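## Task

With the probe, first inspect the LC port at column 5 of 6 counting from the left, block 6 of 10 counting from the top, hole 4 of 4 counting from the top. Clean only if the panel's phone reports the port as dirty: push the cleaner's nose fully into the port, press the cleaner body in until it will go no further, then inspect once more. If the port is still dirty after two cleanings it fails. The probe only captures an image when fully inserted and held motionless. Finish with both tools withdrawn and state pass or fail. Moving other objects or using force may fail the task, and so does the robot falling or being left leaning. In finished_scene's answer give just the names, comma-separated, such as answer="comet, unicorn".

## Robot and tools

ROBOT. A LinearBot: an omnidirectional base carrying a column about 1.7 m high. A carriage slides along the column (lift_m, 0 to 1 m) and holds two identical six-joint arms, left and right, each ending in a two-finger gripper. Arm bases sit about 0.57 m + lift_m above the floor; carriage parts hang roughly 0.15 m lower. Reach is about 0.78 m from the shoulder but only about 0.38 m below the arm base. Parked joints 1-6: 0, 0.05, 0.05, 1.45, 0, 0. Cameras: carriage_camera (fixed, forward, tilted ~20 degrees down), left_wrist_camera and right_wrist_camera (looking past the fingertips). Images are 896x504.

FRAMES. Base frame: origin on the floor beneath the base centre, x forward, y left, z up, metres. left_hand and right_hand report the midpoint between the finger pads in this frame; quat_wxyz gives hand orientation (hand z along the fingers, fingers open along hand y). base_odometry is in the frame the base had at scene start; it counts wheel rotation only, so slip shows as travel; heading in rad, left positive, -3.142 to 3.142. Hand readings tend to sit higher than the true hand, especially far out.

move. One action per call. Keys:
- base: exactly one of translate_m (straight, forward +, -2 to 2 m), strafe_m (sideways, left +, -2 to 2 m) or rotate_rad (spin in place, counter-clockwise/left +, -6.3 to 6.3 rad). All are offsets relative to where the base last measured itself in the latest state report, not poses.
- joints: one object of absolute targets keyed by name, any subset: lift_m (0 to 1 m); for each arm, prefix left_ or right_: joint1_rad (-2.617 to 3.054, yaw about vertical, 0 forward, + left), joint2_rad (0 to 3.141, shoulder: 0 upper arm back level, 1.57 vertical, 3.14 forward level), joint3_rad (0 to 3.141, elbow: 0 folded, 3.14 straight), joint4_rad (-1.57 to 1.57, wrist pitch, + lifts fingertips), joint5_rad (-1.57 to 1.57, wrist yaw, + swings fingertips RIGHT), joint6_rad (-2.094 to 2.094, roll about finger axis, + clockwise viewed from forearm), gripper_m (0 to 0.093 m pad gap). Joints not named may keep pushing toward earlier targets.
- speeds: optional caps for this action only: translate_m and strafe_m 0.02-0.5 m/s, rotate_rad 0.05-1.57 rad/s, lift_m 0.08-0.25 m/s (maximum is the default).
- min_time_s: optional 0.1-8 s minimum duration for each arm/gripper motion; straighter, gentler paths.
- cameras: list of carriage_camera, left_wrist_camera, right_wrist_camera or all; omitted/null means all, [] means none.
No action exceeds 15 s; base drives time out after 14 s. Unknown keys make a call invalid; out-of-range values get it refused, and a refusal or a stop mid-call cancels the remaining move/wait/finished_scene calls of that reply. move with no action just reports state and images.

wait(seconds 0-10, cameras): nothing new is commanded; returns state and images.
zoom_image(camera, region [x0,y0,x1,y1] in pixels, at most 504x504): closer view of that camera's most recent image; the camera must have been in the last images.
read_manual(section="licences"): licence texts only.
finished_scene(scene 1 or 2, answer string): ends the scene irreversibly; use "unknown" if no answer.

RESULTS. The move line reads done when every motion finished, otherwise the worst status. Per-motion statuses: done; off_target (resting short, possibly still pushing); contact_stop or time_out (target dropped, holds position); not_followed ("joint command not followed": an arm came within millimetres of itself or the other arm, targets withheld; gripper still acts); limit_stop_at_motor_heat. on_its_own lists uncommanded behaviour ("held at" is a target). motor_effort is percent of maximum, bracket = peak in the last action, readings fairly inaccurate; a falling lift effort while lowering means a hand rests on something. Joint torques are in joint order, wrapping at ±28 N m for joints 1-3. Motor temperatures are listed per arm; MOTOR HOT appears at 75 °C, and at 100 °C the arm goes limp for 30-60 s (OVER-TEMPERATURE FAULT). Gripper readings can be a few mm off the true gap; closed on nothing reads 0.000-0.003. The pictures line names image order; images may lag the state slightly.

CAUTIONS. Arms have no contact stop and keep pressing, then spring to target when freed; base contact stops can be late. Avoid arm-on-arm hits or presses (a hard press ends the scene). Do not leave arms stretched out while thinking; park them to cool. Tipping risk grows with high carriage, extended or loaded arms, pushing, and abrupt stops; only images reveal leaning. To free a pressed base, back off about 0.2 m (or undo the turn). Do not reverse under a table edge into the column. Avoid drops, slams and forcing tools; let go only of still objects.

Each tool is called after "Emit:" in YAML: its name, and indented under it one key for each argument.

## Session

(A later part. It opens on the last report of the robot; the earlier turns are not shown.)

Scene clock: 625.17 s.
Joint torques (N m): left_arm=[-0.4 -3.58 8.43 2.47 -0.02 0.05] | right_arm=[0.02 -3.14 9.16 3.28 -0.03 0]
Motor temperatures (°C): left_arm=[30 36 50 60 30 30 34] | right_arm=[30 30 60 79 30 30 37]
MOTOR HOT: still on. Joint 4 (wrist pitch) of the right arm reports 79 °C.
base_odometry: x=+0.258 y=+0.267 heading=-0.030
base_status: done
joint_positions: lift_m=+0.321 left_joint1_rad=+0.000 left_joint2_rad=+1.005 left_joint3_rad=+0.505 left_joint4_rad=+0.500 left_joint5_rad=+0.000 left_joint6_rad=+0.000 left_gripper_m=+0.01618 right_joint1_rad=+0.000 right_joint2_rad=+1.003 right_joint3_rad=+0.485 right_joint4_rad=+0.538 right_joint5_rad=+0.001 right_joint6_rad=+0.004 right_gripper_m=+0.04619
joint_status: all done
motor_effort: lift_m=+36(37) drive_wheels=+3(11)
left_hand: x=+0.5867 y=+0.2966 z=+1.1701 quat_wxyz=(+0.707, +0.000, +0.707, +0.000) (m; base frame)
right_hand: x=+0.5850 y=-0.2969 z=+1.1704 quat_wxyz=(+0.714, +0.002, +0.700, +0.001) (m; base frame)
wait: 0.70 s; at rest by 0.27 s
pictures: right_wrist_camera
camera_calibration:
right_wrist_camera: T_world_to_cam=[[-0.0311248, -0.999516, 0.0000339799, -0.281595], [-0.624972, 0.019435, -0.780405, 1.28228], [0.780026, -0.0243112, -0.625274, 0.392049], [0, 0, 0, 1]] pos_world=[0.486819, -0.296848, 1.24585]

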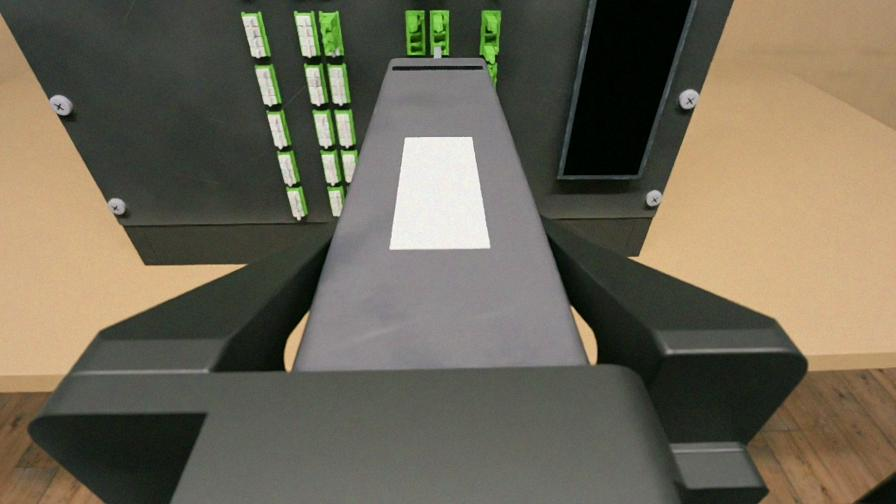

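Emit:
move:
  joints: {"lift_m":0.3200}
  cameras: []

Emit:
move:
  base: {"translate_m": 0.0025}
  speeds: {"translate_m": 0.02}
  cameras: []

Emit:
wait:
  seconds: 0.5
  cameras: ["right_wrist_camera"]

Emit:
zoom_image:
  camera: "right_wrist_camera"
  region: [422, 30, 452, 54]

Scene clock: 629.23 s.
Joint torques (N m): left_arm=[-0.38 -3.59 8.43 2.46 -0.02 0.06] | right_arm=[0.02 -3.23 9.03 3.26 -0.05 -0.01]
Motor temperatures (°C): left_arm=[30 36 51 60 30 30 34] | right_arm=[30 30 61 79 30 30 37]
move: done
MOTOR HOT: still on. Joint 4 (wrist pitch) of the right arm reports 79 °C.
base_odometry: x=+0.258 y=+0.267 heading=-0.030
base_status: not commanded
joint_positions: lift_m=+0.320 left_joint1_rad=+0.000 left_joint2_rad=+1.005 left_joint3_rad=+0.505 left_joint4_rad=+0.500 left_joint5_rad=+0.000 left_joint6_rad=+0.000 left_gripper_m=+0.01618 right_joint1_rad=+0.000 right_joint2_rad=+1.003 right_joint3_rad=+0.485 right_joint4_rad=+0.538 right_joint5_rad=+0.001 right_joint6_rad=+0.004 right_gripper_m=+0.04619
joint_status: all done
motor_effort: lift_m=+35(35) drive_wheels=+3(3)
left_hand: x=+0.5867 y=+0.2966 z=+1.1696 quat_wxyz=(+0.707, +0.000, +0.707, +0.000) (m; base frame)
right_hand: x=+0.5850 y=-0.2969 z=+1.1701 quat_wxyz=(+0.714, +0.002, +0.700, +0.001) (m; base frame)
pictures: none
No camera images: "cameras" was empty.

Scene clock: 629.83 s.
Joint torques (N m): left_arm=[-0.35 -3.63 8.38 2.46 -0.02 0.05] | right_arm=[-0.02 -3.48 9.2 3.24 -0.05 0.01]
Motor temperatures (°C): left_arm=[30 36 51 60 30 30 34] | right_arm=[30 30 61 79 30 30 37]
move: done
MOTOR HOT: still on. Joint 4 (wrist pitch) of the right arm reports 79 °C.
base_odometry: x=+0.260 y=+0.267 heading=-0.030
base_status: done
joint_positions: lift_m=+0.320 left_joint1_rad=+0.000 left_joint2_rad=+1.005 left_joint3_rad=+0.505 left_joint4_rad=+0.500 left_joint5_rad=+0.000 left_joint6_rad=+0.000 left_gripper_m=+0.01618 right_joint1_rad=+0.000 right_joint2_rad=+1.006 right_joint3_rad=+0.486 right_joint4_rad=+0.540 right_joint5_rad=+0.001 right_joint6_rad=+0.004 right_gripper_m=+0.04619
joint_status: not commanded
motor_effort: lift_m=+35(35) drive_wheels=+4(10)
left_hand: x=+0.5867 y=+0.2966 z=+1.1696 quat_wxyz=(+0.707, +0.000, +0.707, +0.000) (m; base frame)
right_hand: x=+0.5855 y=-0.2971 z=+1.1699 quat_wxyz=(+0.714, +0.002, +0.700, +0.001) (m; base frame)
pictures: none
No camera images: "cameras" was empty.

Scene clock: 630.33 s.
Joint torques (N m): left_arm=[-0.39 -3.66 8.42 2.47 -0.02 0.05] | right_arm=[0.03 -3.41 9.05 3.23 -0.05 0]
Motor temperatures (°C): left_arm=[30 36 51 60 30 30 34] | right_arm=[30 30 62 79 30 30 37]
MOTOR HOT: still on. Joint 4 (wrist pitch) of the right arm reports 79 °C.
base_odometry: x=+0.260 y=+0.267 heading=-0.030
base_status: done
joint_positions: lift_m=+0.320 left_joint1_rad=+0.000 left_joint2_rad=+1.005 left_joint3_rad=+0.505 left_joint4_rad=+0.500 left_joint5_rad=+0.000 left_joint6_rad=+0.000 left_gripper_m=+0.01618 right_joint1_rad=+0.000 right_joint2_rad=+1.006 right_joint3_rad=+0.486 right_joint4_rad=+0.540 right_joint5_rad=+0.001 right_joint6_rad=+0.004 right_gripper_m=+0.04619
joint_status: not commanded
motor_effort: lift_m=+34(35) drive_wheels=+4(10)
left_hand: x=+0.5867 y=+0.2966 z=+1.1696 quat_wxyz=(+0.707, +0.000, +0.707, +0.000) (m; base frame)
right_hand: x=+0.5855 y=-0.2971 z=+1.1699 quat_wxyz=(+0.714, +0.002, +0.700, +0.001) (m; base frame)
wait: 0.50 s; at rest by 0.27 s
pictures: right_wrist_camera
camera_calibration:
right_wrist_camera: T_world_to_cam=[[-0.0319051, -0.999491, -0.0000060641, -0.281142], [-0.624669, 0.019945, -0.780635, 1.2825], [0.780237, -0.0249024, -0.624988, 0.390712], [0, 0, 0, 1]] pos_world=[0.487319, -0.296849, 1.24535]

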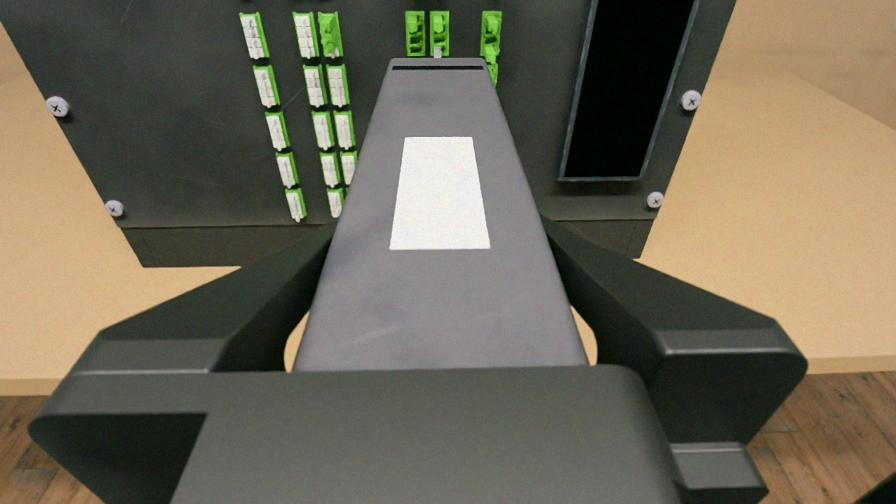

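Scaled by 16.800 from the camera's 896x504 image, which has a finer 1280x720 frame.

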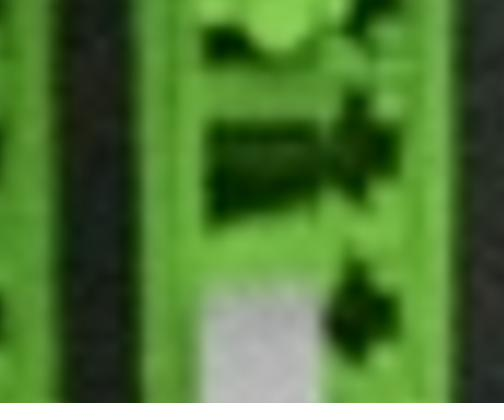

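Emit:
move:
  base: {"translate_m": 0.003}
  speeds: {"translate_m": 0.02}
  cameras: []

Emit:
move:
  base: {"translate_m": 0.002}
  speeds: {"translate_m": 0.02}
  cameras: []

Scene clock: 633.00 s.
Joint torques (N m): left_arm=[-0.42 -3.59 8.43 2.47 -0.02 0.05] | right_arm=[-0.01 -2.29 8.96 3.42 -0.06 -0.02]
Motor temperatures (°C): left_arm=[30 36 51 60 30 30 34] | right_arm=[30 30 62 78 30 30 37]
move: done
MOTOR HOT: still on. Joint 4 (wrist pitch) of the right arm reports 78 °C.
base_odometry: x=+0.263 y=+0.267 heading=-0.030
base_status: done
joint_positions: lift_m=+0.320 left_joint1_rad=+0.000 left_joint2_rad=+1.005 left_joint3_rad=+0.505 left_joint4_rad=+0.500 left_joint5_rad=+0.000 left_joint6_rad=+0.000 left_gripper_m=+0.01618 right_joint1_rad=+0.000 right_joint2_rad=+0.995 right_joint3_rad=+0.486 right_joint4_rad=+0.527 right_joint5_rad=+0.002 right_joint6_rad=+0.004 right_gripper_m=+0.04619
joint_status: not commanded
motor_effort: lift_m=+35(35) drive_wheels=+6(12)
left_hand: x=+0.5867 y=+0.2966 z=+1.1696 quat_wxyz=(+0.707, +0.000, +0.707, +0.000) (m; base frame)
right_hand: x=+0.5837 y=-0.2972 z=+1.1707 quat_wxyz=(+0.713, +0.002, +0.701, +0.001) (m; base frame)
pictures: none
No camera images: "cameras" was empty.

Scene clock: 633.50 s.
Joint torques (N m): left_arm=[-0.38 -3.62 8.39 2.47 -0.03 0.06] | right_arm=[0.08 -1.35 8.92 3.55 -0.06 -0.05]
Motor temperatures (°C): left_arm=[30 36 51 60 30 30 34] | right_arm=[30 30 63 79 30 30 37]
move: done
MOTOR HOT: still on. Joint 4 (wrist pitch) of the right arm reports 79 °C.
base_odometry: x=+0.265 y=+0.267 heading=-0.029
base_status: done
joint_positions: lift_m=+0.320 left_joint1_rad=+0.000 left_joint2_rad=+1.005 left_joint3_rad=+0.505 left_joint4_rad=+0.500 left_joint5_rad=+0.000 left_joint6_rad=+0.000 left_gripper_m=+0.01618 right_joint1_rad=+0.000 right_joint2_rad=+0.985 right_joint3_rad=+0.486 right_joint4_rad=+0.515 right_joint5_rad=+0.003 right_joint6_rad=+0.004 right_gripper_m=+0.04619
joint_status: not commanded
motor_effort: lift_m=+35(35) drive_wheels=+7(15)
left_hand: x=+0.5867 y=+0.2966 z=+1.1697 quat_wxyz=(+0.707, +0.000, +0.707, +0.000) (m; base frame)
right_hand: x=+0.5821 y=-0.2973 z=+1.1711 quat_wxyz=(+0.713, +0.003, +0.702, +0.000) (m; base frame)
pictures: none
No camera images: "cameras" was empty.

Emit:
wait:
  seconds: 0.2
  cameras: ["right_wrist_camera"]

Emit:
zoom_image:
  camera: "right_wrist_camera"
  region: [40, 90, 80, 130]

Emit:
zoom_image:
  camera: "right_wrist_camera"
  region: [95, 190, 135, 230]

Emit:
zoom_image:
  camera: "right_wrist_camera"
  region: [670, 80, 710, 120]

Emit:
zoom_image:
  camera: "right_wrist_camera"
  region: [635, 180, 675, 220]

Emit:
zoom_image:
  camera: "right_wrist_camera"
  region: [377, 40, 497, 130]

Emit:
zoom_image:
  camera: "right_wrist_camera"
  region: [280, 280, 400, 380]

Emit:
zoom_image:
  camera: "right_wrist_camera"
  region: [480, 280, 600, 380]

Emit:
move:
  base: {"translate_m": -0.08}
  speeds: {"translate_m": 0.05}
  cameras: []

Emit:
move:
  joints: {"right_joint2_rad":0.7,"right_joint3_rad":0.4,"right_joint4_rad":1.2}
  min_time_s: 2
  cameras: []

Scene clock: 653.70 s.
Joint torques (N m): left_arm=[-0.4 -3.59 8.44 2.46 -0.03 0.06] | right_arm=[0.05 -1.28 9.14 3.56 -0.04 -0.04]
Motor temperatures (°C): left_arm=[30 36 51 61 30 30 34] | right_arm=[30 29 66 79 30 30 37]
MOTOR HOT: still on. Joint 4 (wrist pitch) of the right arm reports 79 °C.
base_odometry: x=+0.265 y=+0.267 heading=-0.029
base_status: done
joint_positions: lift_m=+0.320 left_joint1_rad=+0.000 left_joint2_rad=+1.005 left_joint3_rad=+0.505 left_joint4_rad=+0.500 left_joint5_rad=+0.000 left_joint6_rad=+0.000 left_gripper_m=+0.01618 right_joint1_rad=+0.000 right_joint2_rad=+0.985 right_joint3_rad=+0.486 right_joint4_rad=+0.515 right_joint5_rad=+0.003 right_joint6_rad=+0.005 right_gripper_m=+0.04619
joint_status: not commanded
motor_effort: lift_m=+34(35) drive_wheels=+7(15)
left_hand: x=+0.5867 y=+0.2966 z=+1.1697 quat_wxyz=(+0.707, +0.000, +0.707, +0.000) (m; base frame)
right_hand: x=+0.5821 y=-0.2973 z=+1.1711 quat_wxyz=(+0.713, +0.003, +0.702, +0.000) (m; base frame)
wait: 0.20 s; at rest from the start
pictures: right_wrist_camera
camera_calibration:
right_wrist_camera: T_world_to_cam=[[-0.0333803, -0.999443, -0.000639171, -0.279924], [-0.627614, 0.0214593, -0.778229, 1.28069], [0.777809, -0.0255764, -0.62798, 0.398827], [0, 0, 0, 1]] pos_world=[0.484224, -0.29705, 1.24695]

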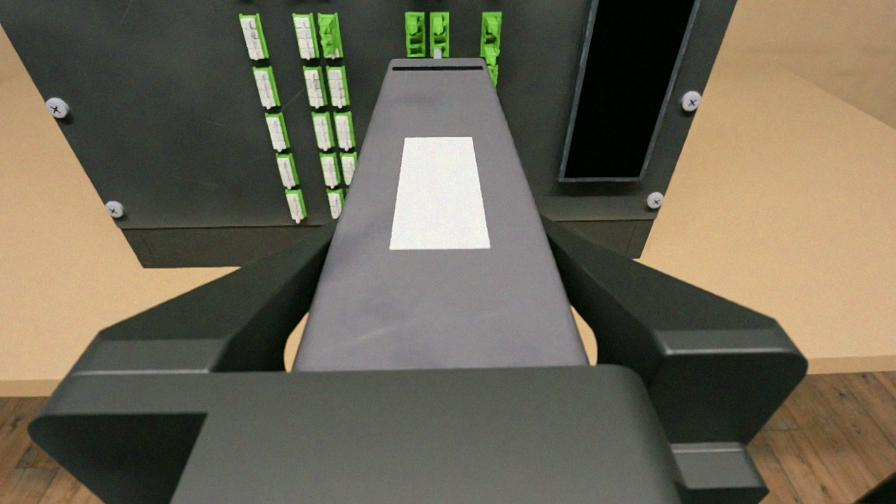

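Scaled by 12.600 from the camera's 896x504 image, which has a finer 1280x720 frame.

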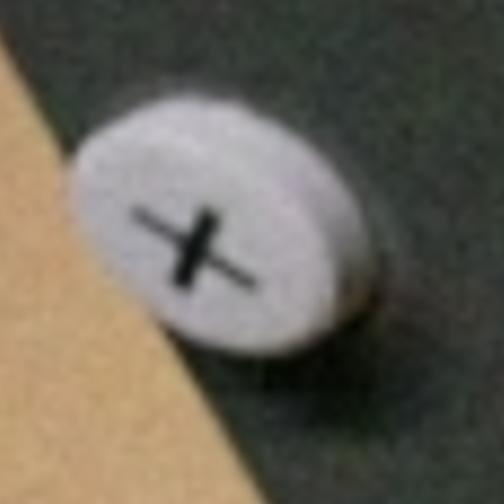

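Scaled by 12.600 from the camera's 896x504 image, which has a finer 1280x720 frame.

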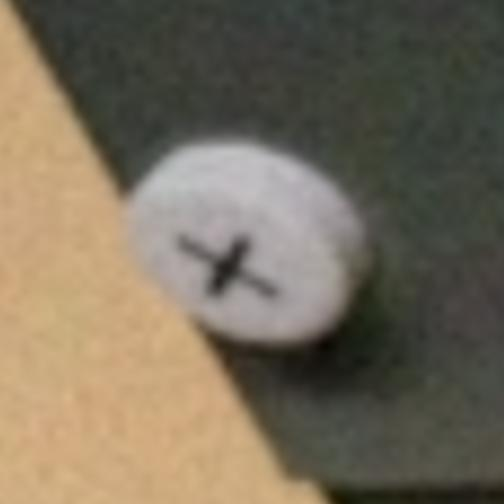

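Scaled by 12.600 from the camera's 896x504 image, which has a finer 1280x720 frame.

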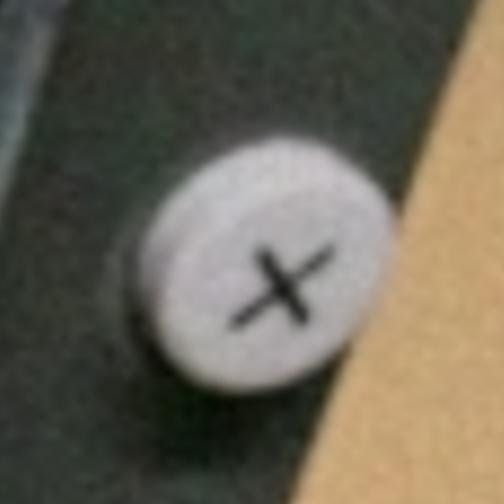

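Scaled by 12.600 from the camera's 896x504 image, which has a finer 1280x720 frame.

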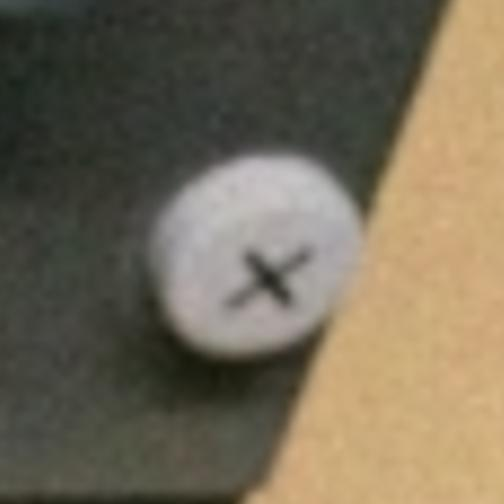

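Scaled by 4.200 from the camera's 896x504 image, which has a finer 1280x720 frame.

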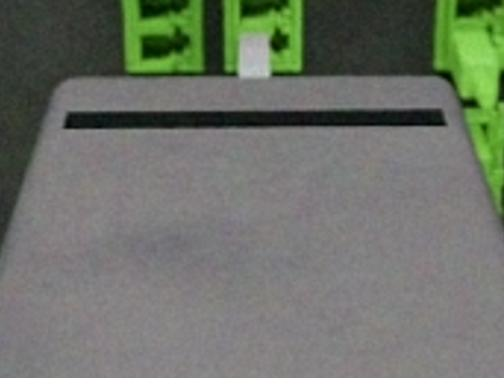

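Scaled by 4.200 from the camera's 896x504 image, which has a finer 1280x720 frame.

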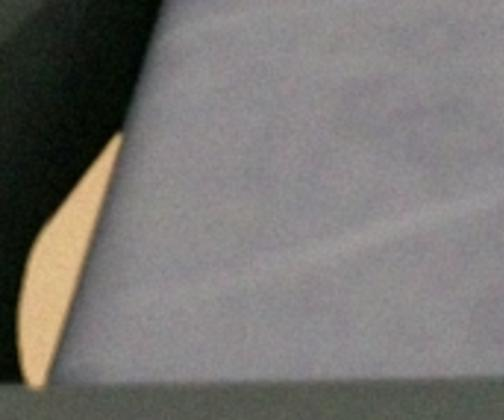

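Scaled by 4.200 from the camera's 896x504 image, which has a finer 1280x720 frame.

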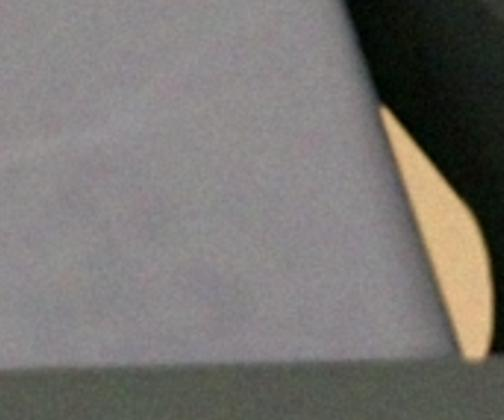

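Scene clock: 655.80 s.
Joint torques (N m): left_arm=[-0.36 -3.54 8.42 2.46 -0.03 0.06] | right_arm=[0.06 -4.72 8.35 3.26 -0.06 -0.01]
Motor temperatures (°C): left_arm=[30 36 51 61 30 30 34] | right_arm=[30 30 66 79 30 30 37]
move: done
MOTOR HOT: still on. Joint 4 (wrist pitch) of the right arm reports 79 °C.
base_odometry: x=+0.185 y=+0.269 heading=-0.029
base_status: done
joint_positions: lift_m=+0.320 left_joint1_rad=+0.000 left_joint2_rad=+1.005 left_joint3_rad=+0.505 left_joint4_rad=+0.500 left_joint5_rad=+0.000 left_joint6_rad=+0.000 left_gripper_m=+0.01618 right_joint1_rad=+0.000 right_joint2_rad=+1.019 right_joint3_rad=+0.494 right_joint4_rad=+0.540 right_joint5_rad=+0.003 right_joint6_rad=+0.005 right_gripper_m=+0.04619
joint_status: not commanded
motor_effort: lift_m=+34(36) drive_wheels=+3(12)
left_hand: x=+0.5867 y=+0.2966 z=+1.1697 quat_wxyz=(+0.707, +0.000, +0.707, +0.000) (m; base frame)
right_hand: x=+0.5881 y=-0.2973 z=+1.1696 quat_wxyz=(+0.712, +0.003, +0.702, +0.000) (m; base frame)
pictures: none
No camera images: "cameras" was empty.

Scene clock: 658.13 s.
Joint torques (N m): left_arm=[-0.39 -3.58 8.42 2.46 -0.03 0.06] | right_arm=[-0.06 -1.25 5.49 2.01 -0.07 -0.03]
Motor temperatures (°C): left_arm=[30 36 51 61 30 30 34] | right_arm=[30 30 65 78 30 30 37]
move: off_target
MOTOR HOT: still on. Joint 4 (wrist pitch) of the right arm reports 78 °C.
base_odometry: x=+0.185 y=+0.269 heading=-0.029
base_status: not commanded
joint_positions: lift_m=+0.320 left_joint1_rad=+0.000 left_joint2_rad=+1.005 left_joint3_rad=+0.505 left_joint4_rad=+0.500 left_joint5_rad=+0.000 left_joint6_rad=+0.000 left_gripper_m=+0.01618 right_joint1_rad=+0.000 right_joint2_rad=+0.715 right_joint3_rad=+0.400 right_joint4_rad=+1.148 right_joint5_rad=+0.003 right_joint6_rad=+0.005 right_gripper_m=+0.04619
joint_status: right_joint4_rad off_target (ended at +1.148, target +1.200); the others done
motor_effort: lift_m=+34(36) drive_wheels=+3(3)
left_hand: x=+0.5867 y=+0.2966 z=+1.1697 quat_wxyz=(+0.707, +0.000, +0.707, +0.000) (m; base frame)
right_hand: x=+0.4560 y=-0.2973 z=+1.3482 quat_wxyz=(+0.933, +0.002, +0.360, +0.001) (m; base frame)
pictures: none
No camera images: "cameras" was empty.

Emit:
move:
  joints: {"right_joint2_rad":0.7,"right_joint3_rad":0.4,"right_joint4_rad":1.2,"right_joint5_rad":-0.015}
  cameras: []

Emit:
move:
  base: {"strafe_m": -0.0065}
  speeds: {"strafe_m": 0.05}
  cameras: []

Emit:
move:
  joints: {"right_joint2_rad":1.0,"right_joint3_rad":0.525,"right_joint4_rad":0.618,"lift_m":0.318}
  min_time_s: 2
  cameras: []

Emit:
move:
  base: {"translate_m": 0.069}
  speeds: {"translate_m": 0.05}
  cameras: []

Emit:
wait:
  seconds: 0.7
  cameras: ["right_wrist_camera"]

Emit:
zoom_image:
  camera: "right_wrist_camera"
  region: [422, 30, 452, 54]

Scene clock: 686.23 s.
Joint torques (N m): left_arm=[-0.42 -3.58 8.44 2.45 -0.02 0.05] | right_arm=[0.08 -1.14 5.48 1.98 -0.13 -0.01]
Motor temperatures (°C): left_arm=[30 36 51 61 30 30 34] | right_arm=[30 29 59 71 30 30 37]
move: off_target
MOTOR HOT: cleared for the motors of the right arm.
base_odometry: x=+0.185 y=+0.269 heading=-0.029
base_status: not commanded
joint_positions: lift_m=+0.320 left_joint1_rad=+0.000 left_joint2_rad=+1.005 left_joint3_rad=+0.505 left_joint4_rad=+0.500 left_joint5_rad=+0.000 left_joint6_rad=+0.000 left_gripper_m=+0.01618 right_joint1_rad=+0.000 right_joint2_rad=+0.715 right_joint3_rad=+0.400 right_joint4_rad=+1.149 right_joint5_rad=-0.005 right_joint6_rad=+0.005 right_gripper_m=+0.04619
joint_status: right_joint4_rad off_target (ended at +1.149, target +1.200); the others done
motor_effort: lift_m=+34(35) drive_wheels=+3(3)
left_hand: x=+0.5867 y=+0.2966 z=+1.1697 quat_wxyz=(+0.707, +0.000, +0.707, +0.000) (m; base frame)
right_hand: x=+0.4557 y=-0.2960 z=+1.3484 quat_wxyz=(+0.933, -0.001, +0.360, +0.003) (m; base frame)
pictures: none
No camera images: "cameras" was empty.

Scene clock: 686.93 s.
Joint torques (N m): left_arm=[-0.4 -3.6 8.39 2.46 -0.02 0.05] | right_arm=[0.05 -1.22 5.35 1.96 -0.11 -0.01]
Motor temperatures (°C): left_arm=[30 36 51 61 30 30 34] | right_arm=[30 29 59 71 30 30 37]
move: done
base_odometry: x=+0.185 y=+0.262 heading=-0.030
base_status: done
joint_positions: lift_m=+0.320 left_joint1_rad=-0.001 left_joint2_rad=+1.005 left_joint3_rad=+0.505 left_joint4_rad=+0.500 left_joint5_rad=+0.000 left_joint6_rad=+0.000 left_gripper_m=+0.01618 right_joint1_rad=+0.000 right_joint2_rad=+0.715 right_joint3_rad=+0.400 right_joint4_rad=+1.151 right_joint5_rad=-0.009 right_joint6_rad=+0.005 right_gripper_m=+0.04619
joint_status: not commanded
motor_effort: lift_m=+34(36) drive_wheels=+9(13)
left_hand: x=+0.5867 y=+0.2965 z=+1.1697 quat_wxyz=(+0.707, +0.000, +0.707, +0.000) (m; base frame)
right_hand: x=+0.4554 y=-0.2952 z=+1.3487 quat_wxyz=(+0.933, -0.003, +0.359, +0.003) (m; base frame)
pictures: none
No camera images: "cameras" was empty.

Scene clock: 689.23 s.
Joint torques (N m): left_arm=[-0.38 -3.58 8.42 2.48 -0.03 0.05] | right_arm=[0.02 -2.96 9.48 3.18 -0.1 0.01]
Motor temperatures (°C): left_arm=[30 36 51 61 30 30 34] | right_arm=[30 29 59 72 30 30 37]
move: off_target
base_odometry: x=+0.185 y=+0.262 heading=-0.030
base_status: not commanded
joint_positions: lift_m=+0.318 left_joint1_rad=-0.001 left_joint2_rad=+1.005 left_joint3_rad=+0.505 left_joint4_rad=+0.499 left_joint5_rad=+0.000 left_joint6_rad=+0.000 left_gripper_m=+0.01618 right_joint1_rad=+0.000 right_joint2_rad=+1.001 right_joint3_rad=+0.479 right_joint4_rad=+0.556 right_joint5_rad=-0.009 right_joint6_rad=+0.005 right_gripper_m=+0.04619
joint_status: right_joint4_rad off_target (ended at +0.556, target +0.618); the others done
motor_effort: lift_m=+35(36) drive_wheels=+9(9)
left_hand: x=+0.5867 y=+0.2964 z=+1.1673 quat_wxyz=(+0.706, +0.000, +0.708, +0.000) (m; base frame)
right_hand: x=+0.5840 y=-0.2953 z=+1.1706 quat_wxyz=(+0.719, -0.001, +0.695, +0.005) (m; base frame)
pictures: none
No camera images: "cameras" was empty.

Scene clock: 691.10 s.
Joint torques (N m): left_arm=[-0.38 -3.59 8.39 2.5 -0.03 0.06] | right_arm=[0.03 -2.93 9.5 3.24 -0.09 -0.04]
Motor temperatures (°C): left_arm=[30 36 51 61 30 30 34] | right_arm=[30 29 60 73 30 30 37]
move: done
base_odometry: x=+0.254 y=+0.261 heading=-0.029
base_status: done
joint_positions: lift_m=+0.318 left_joint1_rad=-0.001 left_joint2_rad=+1.005 left_joint3_rad=+0.505 left_joint4_rad=+0.499 left_joint5_rad=+0.000 left_joint6_rad=+0.000 left_gripper_m=+0.01618 right_joint1_rad=+0.000 right_joint2_rad=+1.001 right_joint3_rad=+0.479 right_joint4_rad=+0.553 right_joint5_rad=-0.009 right_joint6_rad=+0.005 right_gripper_m=+0.04619
joint_status: not commanded
motor_effort: lift_m=+36(37) drive_wheels=-5(12)
left_hand: x=+0.5867 y=+0.2964 z=+1.1673 quat_wxyz=(+0.706, +0.000, +0.708, +0.000) (m; base frame)
right_hand: x=+0.5841 y=-0.2953 z=+1.1699 quat_wxyz=(+0.718, -0.001, +0.696, +0.005) (m; base frame)
pictures: none
No camera images: "cameras" was empty.

Scene clock: 691.80 s.
Joint torques (N m): left_arm=[-0.38 -3.58 8.4 2.46 -0.03 0.06] | right_arm=[-0.13 -2.84 9.55 3.24 -0.1 0]
Motor temperatures (°C): left_arm=[30 36 51 61 30 30 34] | right_arm=[30 29 60 73 30 30 37]
base_odometry: x=+0.254 y=+0.261 heading=-0.029
base_status: done
joint_positions: lift_m=+0.318 left_joint1_rad=-0.001 left_joint2_rad=+1.005 left_joint3_rad=+0.505 left_joint4_rad=+0.499 left_joint5_rad=+0.000 left_joint6_rad=+0.000 left_gripper_m=+0.01618 right_joint1_rad=+0.000 right_joint2_rad=+1.001 right_joint3_rad=+0.479 right_joint4_rad=+0.553 right_joint5_rad=-0.009 right_joint6_rad=+0.005 right_gripper_m=+0.04619
joint_status: not commanded
motor_effort: lift_m=+36(37) drive_wheels=+6(12)
left_hand: x=+0.5867 y=+0.2964 z=+1.1673 quat_wxyz=(+0.706, +0.000, +0.708, +0.000) (m; base frame)
right_hand: x=+0.5841 y=-0.2953 z=+1.1699 quat_wxyz=(+0.718, -0.001, +0.696, +0.005) (m; base frame)
wait: 0.70 s; at rest by 0.27 s
pictures: right_wrist_camera
camera_calibration:
right_wrist_camera: T_world_to_cam=[[-0.021566, -0.999767, -0.000794387, -0.284628], [-0.615283, 0.0138986, -0.788184, 1.28315], [0.788011, -0.0165092, -0.615439, 0.378626], [0, 0, 0, 1]] pos_world=[0.485001, -0.296145, 1.24415]

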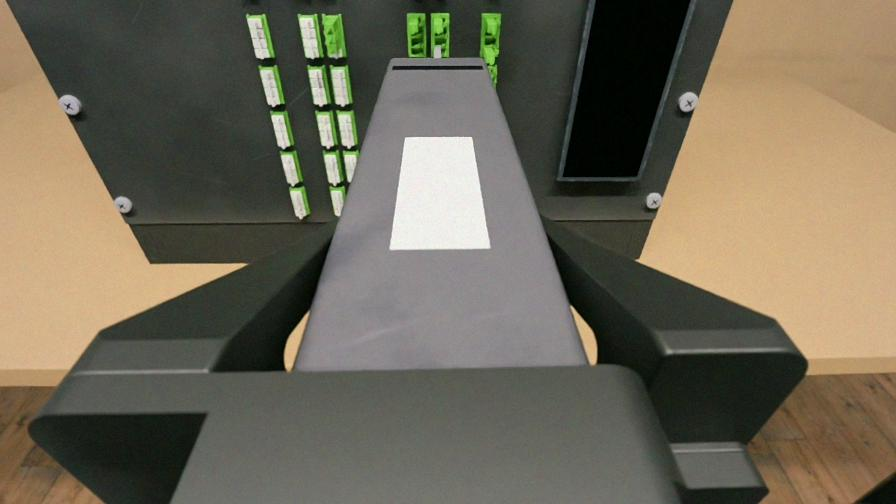

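Scaled by 16.800 from the camera's 896x504 image, which has a finer 1280x720 frame.

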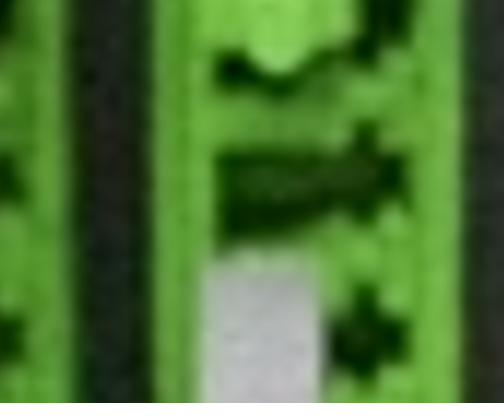

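Emit:
move:
  joints: {"lift_m":0.3152}
  base: {"strafe_m": -0.0006}
  cameras: []

Emit:
move:
  base: {"translate_m": 0.0035}
  speeds: {"translate_m": 0.02}
  cameras: []

Emit:
wait:
  seconds: 0.7
  cameras: ["right_wrist_camera"]

Emit:
zoom_image:
  camera: "right_wrist_camera"
  region: [422, 30, 452, 54]

Scene clock: 697.33 s.
Joint torques (N m): left_arm=[-0.43 -3.52 8.4 2.5 -0.03 0.05] | right_arm=[0.17 -2.73 9.36 3.24 -0.1 0]
Motor temperatures (°C): left_arm=[30 36 51 61 30 30 34] | right_arm=[30 29 62 75 30 30 37]
move: done
MOTOR HOT: joint 4 (wrist pitch) of the right arm reports 75 °C; the controller stops that arm at 100 °C. To cool a motor, set the load down, stop pushing, or move to a pose that needs little force.
base_odometry: x=+0.254 y=+0.260 heading=-0.029
base_status: done
joint_positions: lift_m=+0.315 left_joint1_rad=-0.001 left_joint2_rad=+1.005 left_joint3_rad=+0.505 left_joint4_rad=+0.497 left_joint5_rad=+0.000 left_joint6_rad=+0.000 left_gripper_m=+0.01618 right_joint1_rad=+0.000 right_joint2_rad=+1.001 right_joint3_rad=+0.483 right_joint4_rad=+0.551 right_joint5_rad=-0.009 right_joint6_rad=+0.005 right_gripper_m=+0.04619
joint_status: all done
motor_effort: lift_m=+35(38) drive_wheels=+4(8)
left_hand: x=+0.5866 y=+0.2964 z=+1.1643 quat_wxyz=(+0.706, +0.000, +0.708, +0.000) (m; base frame)
right_hand: x=+0.5843 y=-0.2953 z=+1.1681 quat_wxyz=(+0.719, -0.001, +0.695, +0.005) (m; base frame)
pictures: none
No camera images: "cameras" was empty.

Scene clock: 697.87 s.
Joint torques (N m): left_arm=[-0.34 -3.55 8.42 2.5 -0.03 0.05] | right_arm=[0.02 -2.86 9.26 3.3 -0.11 0]
Motor temperatures (°C): left_arm=[30 36 51 61 30 30 34] | right_arm=[30 29 62 75 30 30 37]
move: done
MOTOR HOT: still on. Joint 4 (wrist pitch) of the right arm reports 75 °C.
base_odometry: x=+0.257 y=+0.260 heading=-0.028
base_status: done
joint_positions: lift_m=+0.315 left_joint1_rad=-0.001 left_joint2_rad=+1.005 left_joint3_rad=+0.505 left_joint4_rad=+0.499 left_joint5_rad=+0.000 left_joint6_rad=+0.000 left_gripper_m=+0.01618 right_joint1_rad=+0.000 right_joint2_rad=+0.999 right_joint3_rad=+0.483 right_joint4_rad=+0.549 right_joint5_rad=-0.009 right_joint6_rad=+0.005 right_gripper_m=+0.04619
joint_status: not commanded
motor_effort: lift_m=+36(36) drive_wheels=+7(14)
left_hand: x=+0.5866 y=+0.2964 z=+1.1646 quat_wxyz=(+0.707, +0.000, +0.708, +0.000) (m; base frame)
right_hand: x=+0.5840 y=-0.2953 z=+1.1684 quat_wxyz=(+0.719, -0.001, +0.695, +0.005) (m; base frame)
pictures: none
No camera images: "cameras" was empty.

Scene clock: 698.57 s.
Joint torques (N m): left_arm=[-0.36 -3.54 8.44 2.47 -0.03 0.06] | right_arm=[0.13 -2.65 9.18 3.28 -0.1 -0.02]
Motor temperatures (°C): left_arm=[30 36 51 61 30 30 34] | right_arm=[30 29 61 76 30 30 37]
MOTOR HOT: still on. Joint 4 (wrist pitch) of the right arm reports 76 °C.
base_odometry: x=+0.257 y=+0.260 heading=-0.028
base_status: done
joint_positions: lift_m=+0.315 left_joint1_rad=-0.001 left_joint2_rad=+1.005 left_joint3_rad=+0.505 left_joint4_rad=+0.499 left_joint5_rad=+0.000 left_joint6_rad=+0.000 left_gripper_m=+0.01618 right_joint1_rad=+0.000 right_joint2_rad=+0.999 right_joint3_rad=+0.483 right_joint4_rad=+0.549 right_joint5_rad=-0.009 right_joint6_rad=+0.005 right_gripper_m=+0.04619
joint_status: not commanded
motor_effort: lift_m=+35(36) drive_wheels=+7(14)
left_hand: x=+0.5866 y=+0.2964 z=+1.1646 quat_wxyz=(+0.707, +0.000, +0.708, +0.000) (m; base frame)
right_hand: x=+0.5840 y=-0.2953 z=+1.1684 quat_wxyz=(+0.719, -0.001, +0.695, +0.005) (m; base frame)
wait: 0.70 s; at rest by 0.27 s
pictures: right_wrist_camera
camera_calibration:
right_wrist_camera: T_world_to_cam=[[-0.0215649, -0.999767, -0.000818892, -0.284604], [-0.614384, 0.0138984, -0.788885, 1.2822], [0.788713, -0.0165091, -0.61454, 0.376343], [0, 0, 0, 1]] pos_world=[0.4848, -0.296145, 1.24255]

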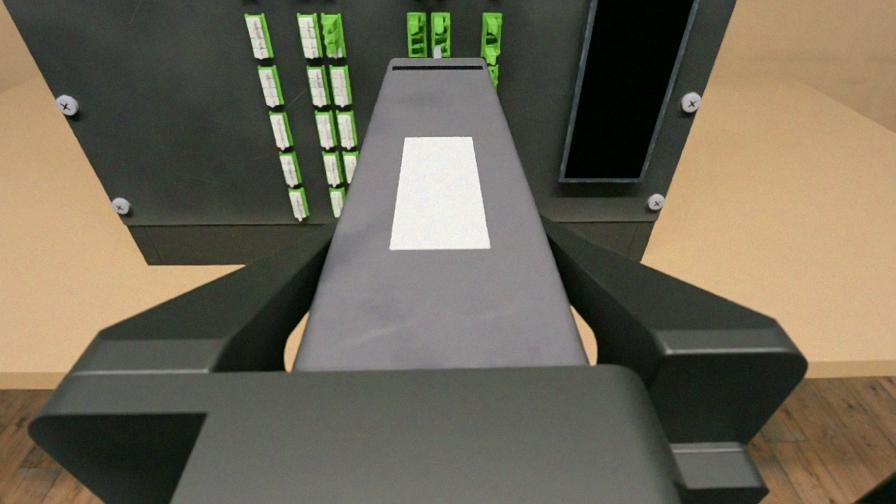

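Scaled by 16.800 from the camera's 896x504 image, which has a finer 1280x720 frame.

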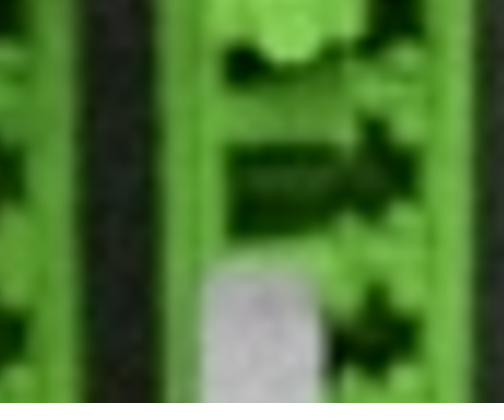

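Emit:
move:
  joints: {"lift_m":0.3129}
  base: {"strafe_m": -0.001}
  cameras: []

Emit:
wait:
  seconds: 0.7
  cameras: ["right_wrist_camera"]

Emit:
zoom_image:
  camera: "right_wrist_camera"
  region: [422, 30, 452, 54]

Scene clock: 704.33 s.
Joint torques (N m): left_arm=[-0.43 -3.55 8.42 2.49 0.02 0.05] | right_arm=[0.08 -2.7 9.35 3.26 -0.12 -0.02]
Motor temperatures (°C): left_arm=[30 36 51 61 30 30 34] | right_arm=[30 29 61 78 30 30 37]
move: done
MOTOR HOT: still on. Joint 4 (wrist pitch) of the right arm reports 78 °C.
base_odometry: x=+0.257 y=+0.259 heading=-0.028
base_status: done
joint_positions: lift_m=+0.313 left_joint1_rad=-0.001 left_joint2_rad=+1.005 left_joint3_rad=+0.505 left_joint4_rad=+0.498 left_joint5_rad=+0.000 left_joint6_rad=+0.000 left_gripper_m=+0.01618 right_joint1_rad=+0.000 right_joint2_rad=+0.999 right_joint3_rad=+0.483 right_joint4_rad=+0.553 right_joint5_rad=-0.010 right_joint6_rad=+0.005 right_gripper_m=+0.04619
joint_status: all done
motor_effort: lift_m=+36(38) drive_wheels=+4(10)
left_hand: x=+0.5866 y=+0.2964 z=+1.1621 quat_wxyz=(+0.706, +0.000, +0.708, +0.000) (m; base frame)
right_hand: x=+0.5840 y=-0.2951 z=+1.1669 quat_wxyz=(+0.720, -0.002, +0.694, +0.005) (m; base frame)
pictures: none
No camera images: "cameras" was empty.

Scene clock: 705.03 s.
Joint torques (N m): left_arm=[-0.35 -3.58 8.43 2.49 -0.03 0.05] | right_arm=[0.05 -2.63 9.31 3.25 -0.11 0]
Motor temperatures (°C): left_arm=[30 36 51 61 30 30 34] | right_arm=[30 29 61 78 30 30 37]
MOTOR HOT: still on. Joint 4 (wrist pitch) of the right arm reports 78 °C.
base_odometry: x=+0.257 y=+0.259 heading=-0.028
base_status: done
joint_positions: lift_m=+0.313 left_joint1_rad=-0.001 left_joint2_rad=+1.005 left_joint3_rad=+0.505 left_joint4_rad=+0.498 left_joint5_rad=+0.000 left_joint6_rad=+0.000 left_gripper_m=+0.01618 right_joint1_rad=+0.000 right_joint2_rad=+0.999 right_joint3_rad=+0.483 right_joint4_rad=+0.553 right_joint5_rad=-0.010 right_joint6_rad=+0.005 right_gripper_m=+0.04619
joint_status: all done
motor_effort: lift_m=+36(38) drive_wheels=+4(10)
left_hand: x=+0.5866 y=+0.2964 z=+1.1621 quat_wxyz=(+0.706, +0.000, +0.708, +0.000) (m; base frame)
right_hand: x=+0.5840 y=-0.2951 z=+1.1669 quat_wxyz=(+0.720, -0.002, +0.694, +0.005) (m; base frame)
wait: 0.70 s; at rest by 0.27 s
pictures: right_wrist_camera
camera_calibration:
right_wrist_camera: T_world_to_cam=[[-0.0204217, -0.999791, -0.00087055, -0.285006], [-0.611638, 0.0131821, -0.791028, 1.28169], [0.790874, -0.0156217, -0.61178, 0.37113], [0, 0, 0, 1]] pos_world=[0.484595, -0.296044, 1.24066]

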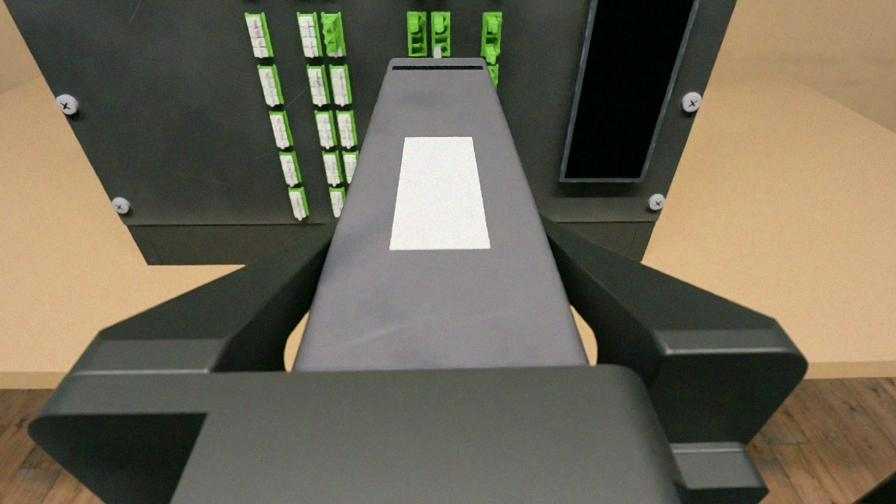

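Scaled by 16.800 from the camera's 896x504 image, which has a finer 1280x720 frame.

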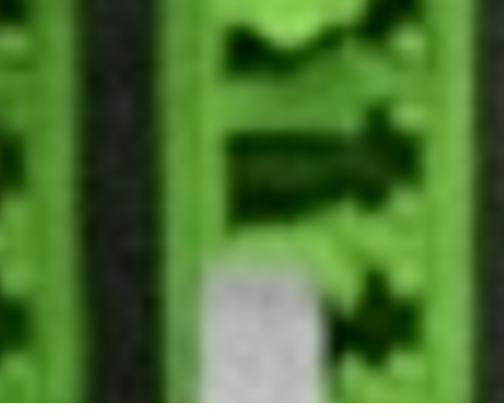

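Emit:
move:
  base: {"translate_m": -0.003}
  speeds: {"translate_m": 0.02}
  cameras: []

Emit:
wait:
  seconds: 0.7
  cameras: ["right_wrist_camera"]

Emit:
zoom_image:
  camera: "right_wrist_camera"
  region: [422, 30, 452, 54]

Scene clock: 710.40 s.
Joint torques (N m): left_arm=[-0.42 -3.52 8.47 2.48 -0.03 0.05] | right_arm=[-0.06 -2.89 9.26 3.26 -0.09 -0.03]
Motor temperatures (°C): left_arm=[30 36 51 61 30 30 34] | right_arm=[30 29 61 79 30 30 37]
move: done
MOTOR HOT: still on. Joint 4 (wrist pitch) of the right arm reports 79 °C.
base_odometry: x=+0.254 y=+0.259 heading=-0.028
base_status: done
joint_positions: lift_m=+0.313 left_joint1_rad=-0.001 left_joint2_rad=+1.005 left_joint3_rad=+0.505 left_joint4_rad=+0.498 left_joint5_rad=+0.000 left_joint6_rad=+0.000 left_gripper_m=+0.01618 right_joint1_rad=+0.000 right_joint2_rad=+1.001 right_joint3_rad=+0.483 right_joint4_rad=+0.551 right_joint5_rad=-0.010 right_joint6_rad=+0.005 right_gripper_m=+0.04619
joint_status: not commanded
motor_effort: lift_m=+35(37) drive_wheels=+0(8)
left_hand: x=+0.5866 y=+0.2964 z=+1.1622 quat_wxyz=(+0.706, +0.000, +0.708, +0.000) (m; base frame)
right_hand: x=+0.5844 y=-0.2951 z=+1.1656 quat_wxyz=(+0.718, -0.002, +0.696, +0.005) (m; base frame)
pictures: none
No camera images: "cameras" was empty.

Scene clock: 711.10 s.
Joint torques (N m): left_arm=[-0.42 -3.48 8.43 2.48 -0.03 0.05] | right_arm=[0.01 -2.91 9.33 3.26 -0.09 -0.04]
Motor temperatures (°C): left_arm=[30 36 51 61 30 30 34] | right_arm=[30 29 61 79 30 30 37]
MOTOR HOT: still on. Joint 4 (wrist pitch) of the right arm reports 79 °C.
base_odometry: x=+0.254 y=+0.259 heading=-0.028
base_status: done
joint_positions: lift_m=+0.313 left_joint1_rad=-0.001 left_joint2_rad=+1.005 left_joint3_rad=+0.505 left_joint4_rad=+0.498 left_joint5_rad=+0.000 left_joint6_rad=+0.000 left_gripper_m=+0.01618 right_joint1_rad=+0.000 right_joint2_rad=+1.001 right_joint3_rad=+0.483 right_joint4_rad=+0.551 right_joint5_rad=-0.010 right_joint6_rad=+0.005 right_gripper_m=+0.04619
joint_status: not commanded
motor_effort: lift_m=+36(37) drive_wheels=+0(8)
left_hand: x=+0.5866 y=+0.2964 z=+1.1622 quat_wxyz=(+0.706, +0.000, +0.708, +0.000) (m; base frame)
right_hand: x=+0.5844 y=-0.2951 z=+1.1656 quat_wxyz=(+0.718, -0.002, +0.696, +0.005) (m; base frame)
wait: 0.70 s; at rest by 0.27 s
pictures: right_wrist_camera
camera_calibration:
right_wrist_camera: T_world_to_cam=[[-0.0204255, -0.999791, -0.000785178, -0.285097], [-0.614971, 0.0131829, -0.788439, 1.2799], [0.788285, -0.0156214, -0.615112, 0.37547], [0, 0, 0, 1]] pos_world=[0.4853, -0.296044, 1.23985]

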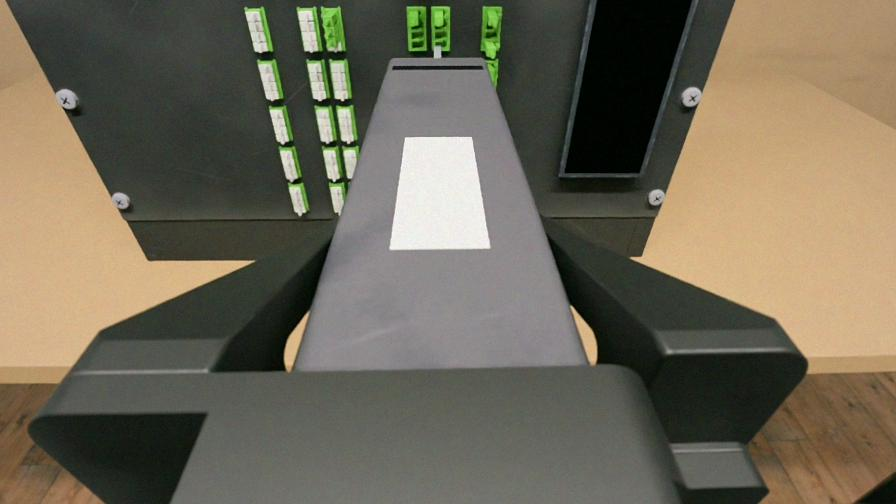

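Scaled by 16.800 from the camera's 896x504 image, which has a finer 1280x720 frame.

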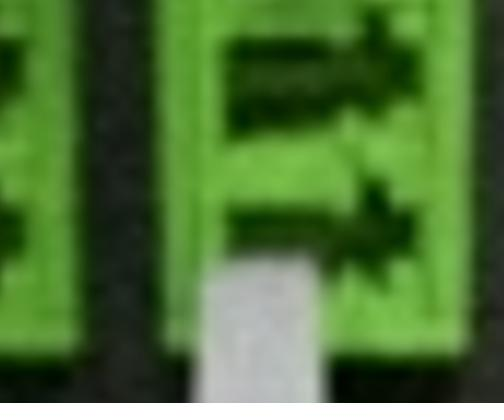

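Emit:
move:
  joints: {"lift_m":0.3139}
  base: {"strafe_m": -0.0015}
  cameras: []

Emit:
wait:
  seconds: 0.7
  cameras: ["right_wrist_camera"]

Emit:
zoom_image:
  camera: "right_wrist_camera"
  region: [422, 30, 452, 54]

Scene clock: 715.33 s.
Joint torques (N m): left_arm=[-0.44 -3.51 8.34 2.5 0.05 0.06] | right_arm=[0.12 -2.96 9.32 3.25 -0.09 -0.02]
Motor temperatures (°C): left_arm=[30 36 51 61 30 30 34] | right_arm=[30 29 61 80 30 30 37]
move: done
MOTOR HOT: still on. Joint 4 (wrist pitch) of the right arm reports 80 °C.
base_odometry: x=+0.254 y=+0.258 heading=-0.028
base_status: done
joint_positions: lift_m=+0.314 left_joint1_rad=-0.001 left_joint2_rad=+1.005 left_joint3_rad=+0.505 left_joint4_rad=+0.499 left_joint5_rad=+0.001 left_joint6_rad=+0.000 left_gripper_m=+0.01618 right_joint1_rad=+0.000 right_joint2_rad=+1.002 right_joint3_rad=+0.483 right_joint4_rad=+0.551 right_joint5_rad=-0.011 right_joint6_rad=+0.005 right_gripper_m=+0.04619
joint_status: all done
motor_effort: lift_m=+40(43) drive_wheels=+3(4)
left_hand: x=+0.5866 y=+0.2963 z=+1.1630 quat_wxyz=(+0.707, +0.000, +0.708, -0.001) (m; base frame)
right_hand: x=+0.5845 y=-0.2949 z=+1.1660 quat_wxyz=(+0.718, -0.002, +0.696, +0.005) (m; base frame)
pictures: none
No camera images: "cameras" was empty.

Scene clock: 716.03 s.
Joint torques (N m): left_arm=[-0.35 -3.55 8.4 2.47 -0.04 0.05] | right_arm=[0.05 -3.04 9.29 3.28 -0.08 0.02]
Motor temperatures (°C): left_arm=[30 36 51 61 30 30 34] | right_arm=[30 29 60 80 30 30 37]
MOTOR HOT: still on. Joint 4 (wrist pitch) of the right arm reports 80 °C.
base_odometry: x=+0.254 y=+0.258 heading=-0.028
base_status: done
joint_positions: lift_m=+0.314 left_joint1_rad=-0.001 left_joint2_rad=+1.005 left_joint3_rad=+0.505 left_joint4_rad=+0.499 left_joint5_rad=+0.000 left_joint6_rad=+0.000 left_gripper_m=+0.01618 right_joint1_rad=+0.000 right_joint2_rad=+1.002 right_joint3_rad=+0.483 right_joint4_rad=+0.551 right_joint5_rad=-0.011 right_joint6_rad=+0.005 right_gripper_m=+0.04619
joint_status: all done
motor_effort: lift_m=+40(43) drive_wheels=+3(4)
left_hand: x=+0.5866 y=+0.2965 z=+1.1630 quat_wxyz=(+0.707, +0.000, +0.708, +0.000) (m; base frame)
right_hand: x=+0.5845 y=-0.2949 z=+1.1660 quat_wxyz=(+0.718, -0.002, +0.696, +0.005) (m; base frame)
wait: 0.70 s; at rest by 0.27 s
pictures: right_wrist_camera
camera_calibration:
right_wrist_camera: T_world_to_cam=[[-0.0192868, -0.999814, -0.00075194, -0.285594], [-0.615604, 0.0124678, -0.787957, 1.27985], [0.787819, -0.0147342, -0.61573, 0.376955], [0, 0, 0, 1]] pos_world=[0.485401, -0.295944, 1.24035]

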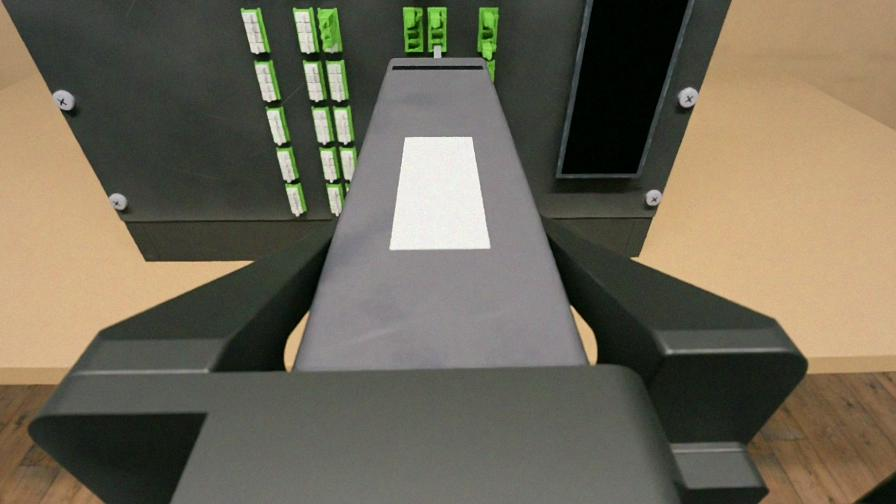

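Scaled by 16.800 from the camera's 896x504 image, which has a finer 1280x720 frame.

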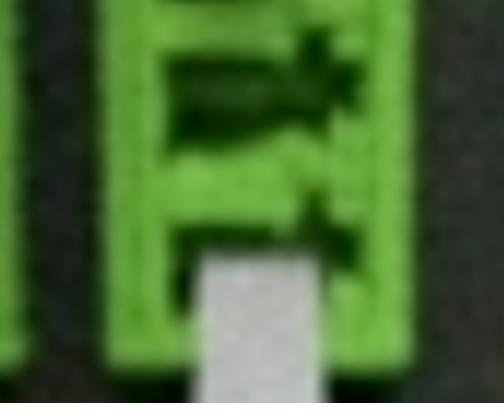

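Emit:
move:
  base: {"strafe_m": 0.001}
  cameras: []

Emit:
wait:
  seconds: 0.7
  cameras: ["right_wrist_camera"]

Emit:
zoom_image:
  camera: "right_wrist_camera"
  region: [422, 30, 452, 54]

Scene clock: 719.53 s.
Joint torques (N m): left_arm=[-0.4 -3.52 8.42 2.47 -0.03 0.06] | right_arm=[0.05 -2.95 9.17 3.28 -0.06 0]
Motor temperatures (°C): left_arm=[30 36 51 61 30 30 34] | right_arm=[30 29 61 81 30 30 37]
move: done
MOTOR HOT: still on. Joint 4 (wrist pitch) of the right arm reports 81 °C.
base_odometry: x=+0.254 y=+0.259 heading=-0.028
base_status: done
joint_positions: lift_m=+0.314 left_joint1_rad=-0.001 left_joint2_rad=+1.005 left_joint3_rad=+0.505 left_joint4_rad=+0.499 left_joint5_rad=-0.001 left_joint6_rad=+0.000 left_gripper_m=+0.01618 right_joint1_rad=+0.000 right_joint2_rad=+1.002 right_joint3_rad=+0.483 right_joint4_rad=+0.551 right_joint5_rad=-0.013 right_joint6_rad=+0.005 right_gripper_m=+0.04619
joint_status: not commanded
motor_effort: lift_m=+41(41) drive_wheels=-1(3)
left_hand: x=+0.5866 y=+0.2966 z=+1.1630 quat_wxyz=(+0.707, +0.000, +0.708, +0.000) (m; base frame)
right_hand: x=+0.5845 y=-0.2945 z=+1.1660 quat_wxyz=(+0.718, -0.003, +0.696, +0.006) (m; base frame)
pictures: none
No camera images: "cameras" was empty.

Scene clock: 720.23 s.
Joint torques (N m): left_arm=[-0.4 -3.54 8.42 2.47 -0.02 0.05] | right_arm=[0.05 -2.99 9.26 3.27 -0.08 -0.02]
Motor temperatures (°C): left_arm=[30 36 51 61 30 30 34] | right_arm=[30 29 61 81 30 30 37]
MOTOR HOT: still on. Joint 4 (wrist pitch) of the right arm reports 81 °C.
base_odometry: x=+0.254 y=+0.259 heading=-0.028
base_status: done
joint_positions: lift_m=+0.314 left_joint1_rad=-0.001 left_joint2_rad=+1.005 left_joint3_rad=+0.505 left_joint4_rad=+0.499 left_joint5_rad=+0.000 left_joint6_rad=+0.000 left_gripper_m=+0.01618 right_joint1_rad=+0.000 right_joint2_rad=+1.002 right_joint3_rad=+0.483 right_joint4_rad=+0.551 right_joint5_rad=-0.013 right_joint6_rad=+0.005 right_gripper_m=+0.04619
joint_status: not commanded
motor_effort: lift_m=+40(41) drive_wheels=-1(3)
left_hand: x=+0.5866 y=+0.2965 z=+1.1630 quat_wxyz=(+0.707, +0.000, +0.708, +0.000) (m; base frame)
right_hand: x=+0.5845 y=-0.2945 z=+1.1660 quat_wxyz=(+0.718, -0.003, +0.696, +0.006) (m; base frame)
wait: 0.70 s; at rest by 0.27 s
pictures: right_wrist_camera
camera_calibration:
right_wrist_camera: T_world_to_cam=[[-0.0173664, -0.999849, -0.000695467, -0.286406], [-0.615632, 0.011241, -0.787953, 1.27949], [0.787842, -0.0132558, -0.615735, 0.37739], [0, 0, 0, 1]] pos_world=[0.4854, -0.295743, 1.24035]

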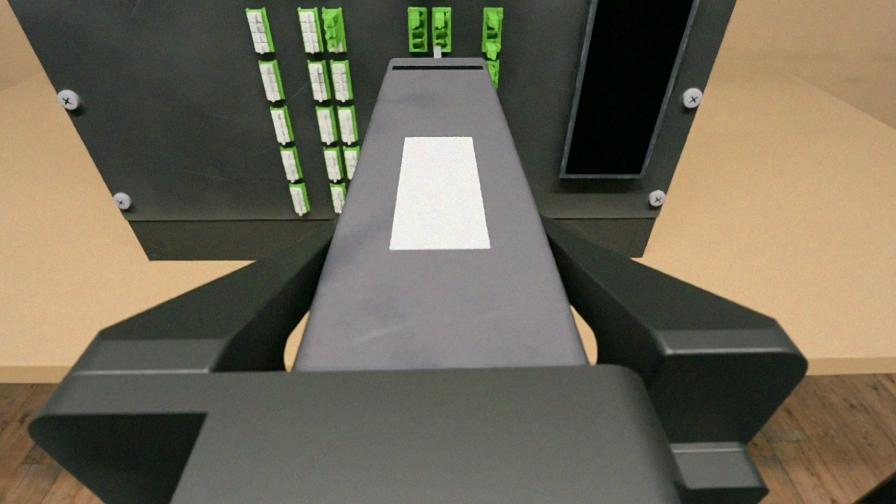

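Scaled by 16.800 from the camera's 896x504 image, which has a finer 1280x720 frame.

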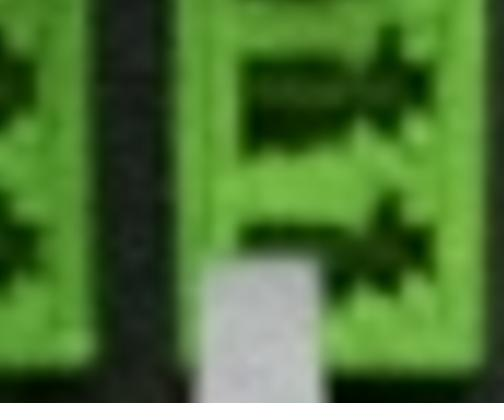

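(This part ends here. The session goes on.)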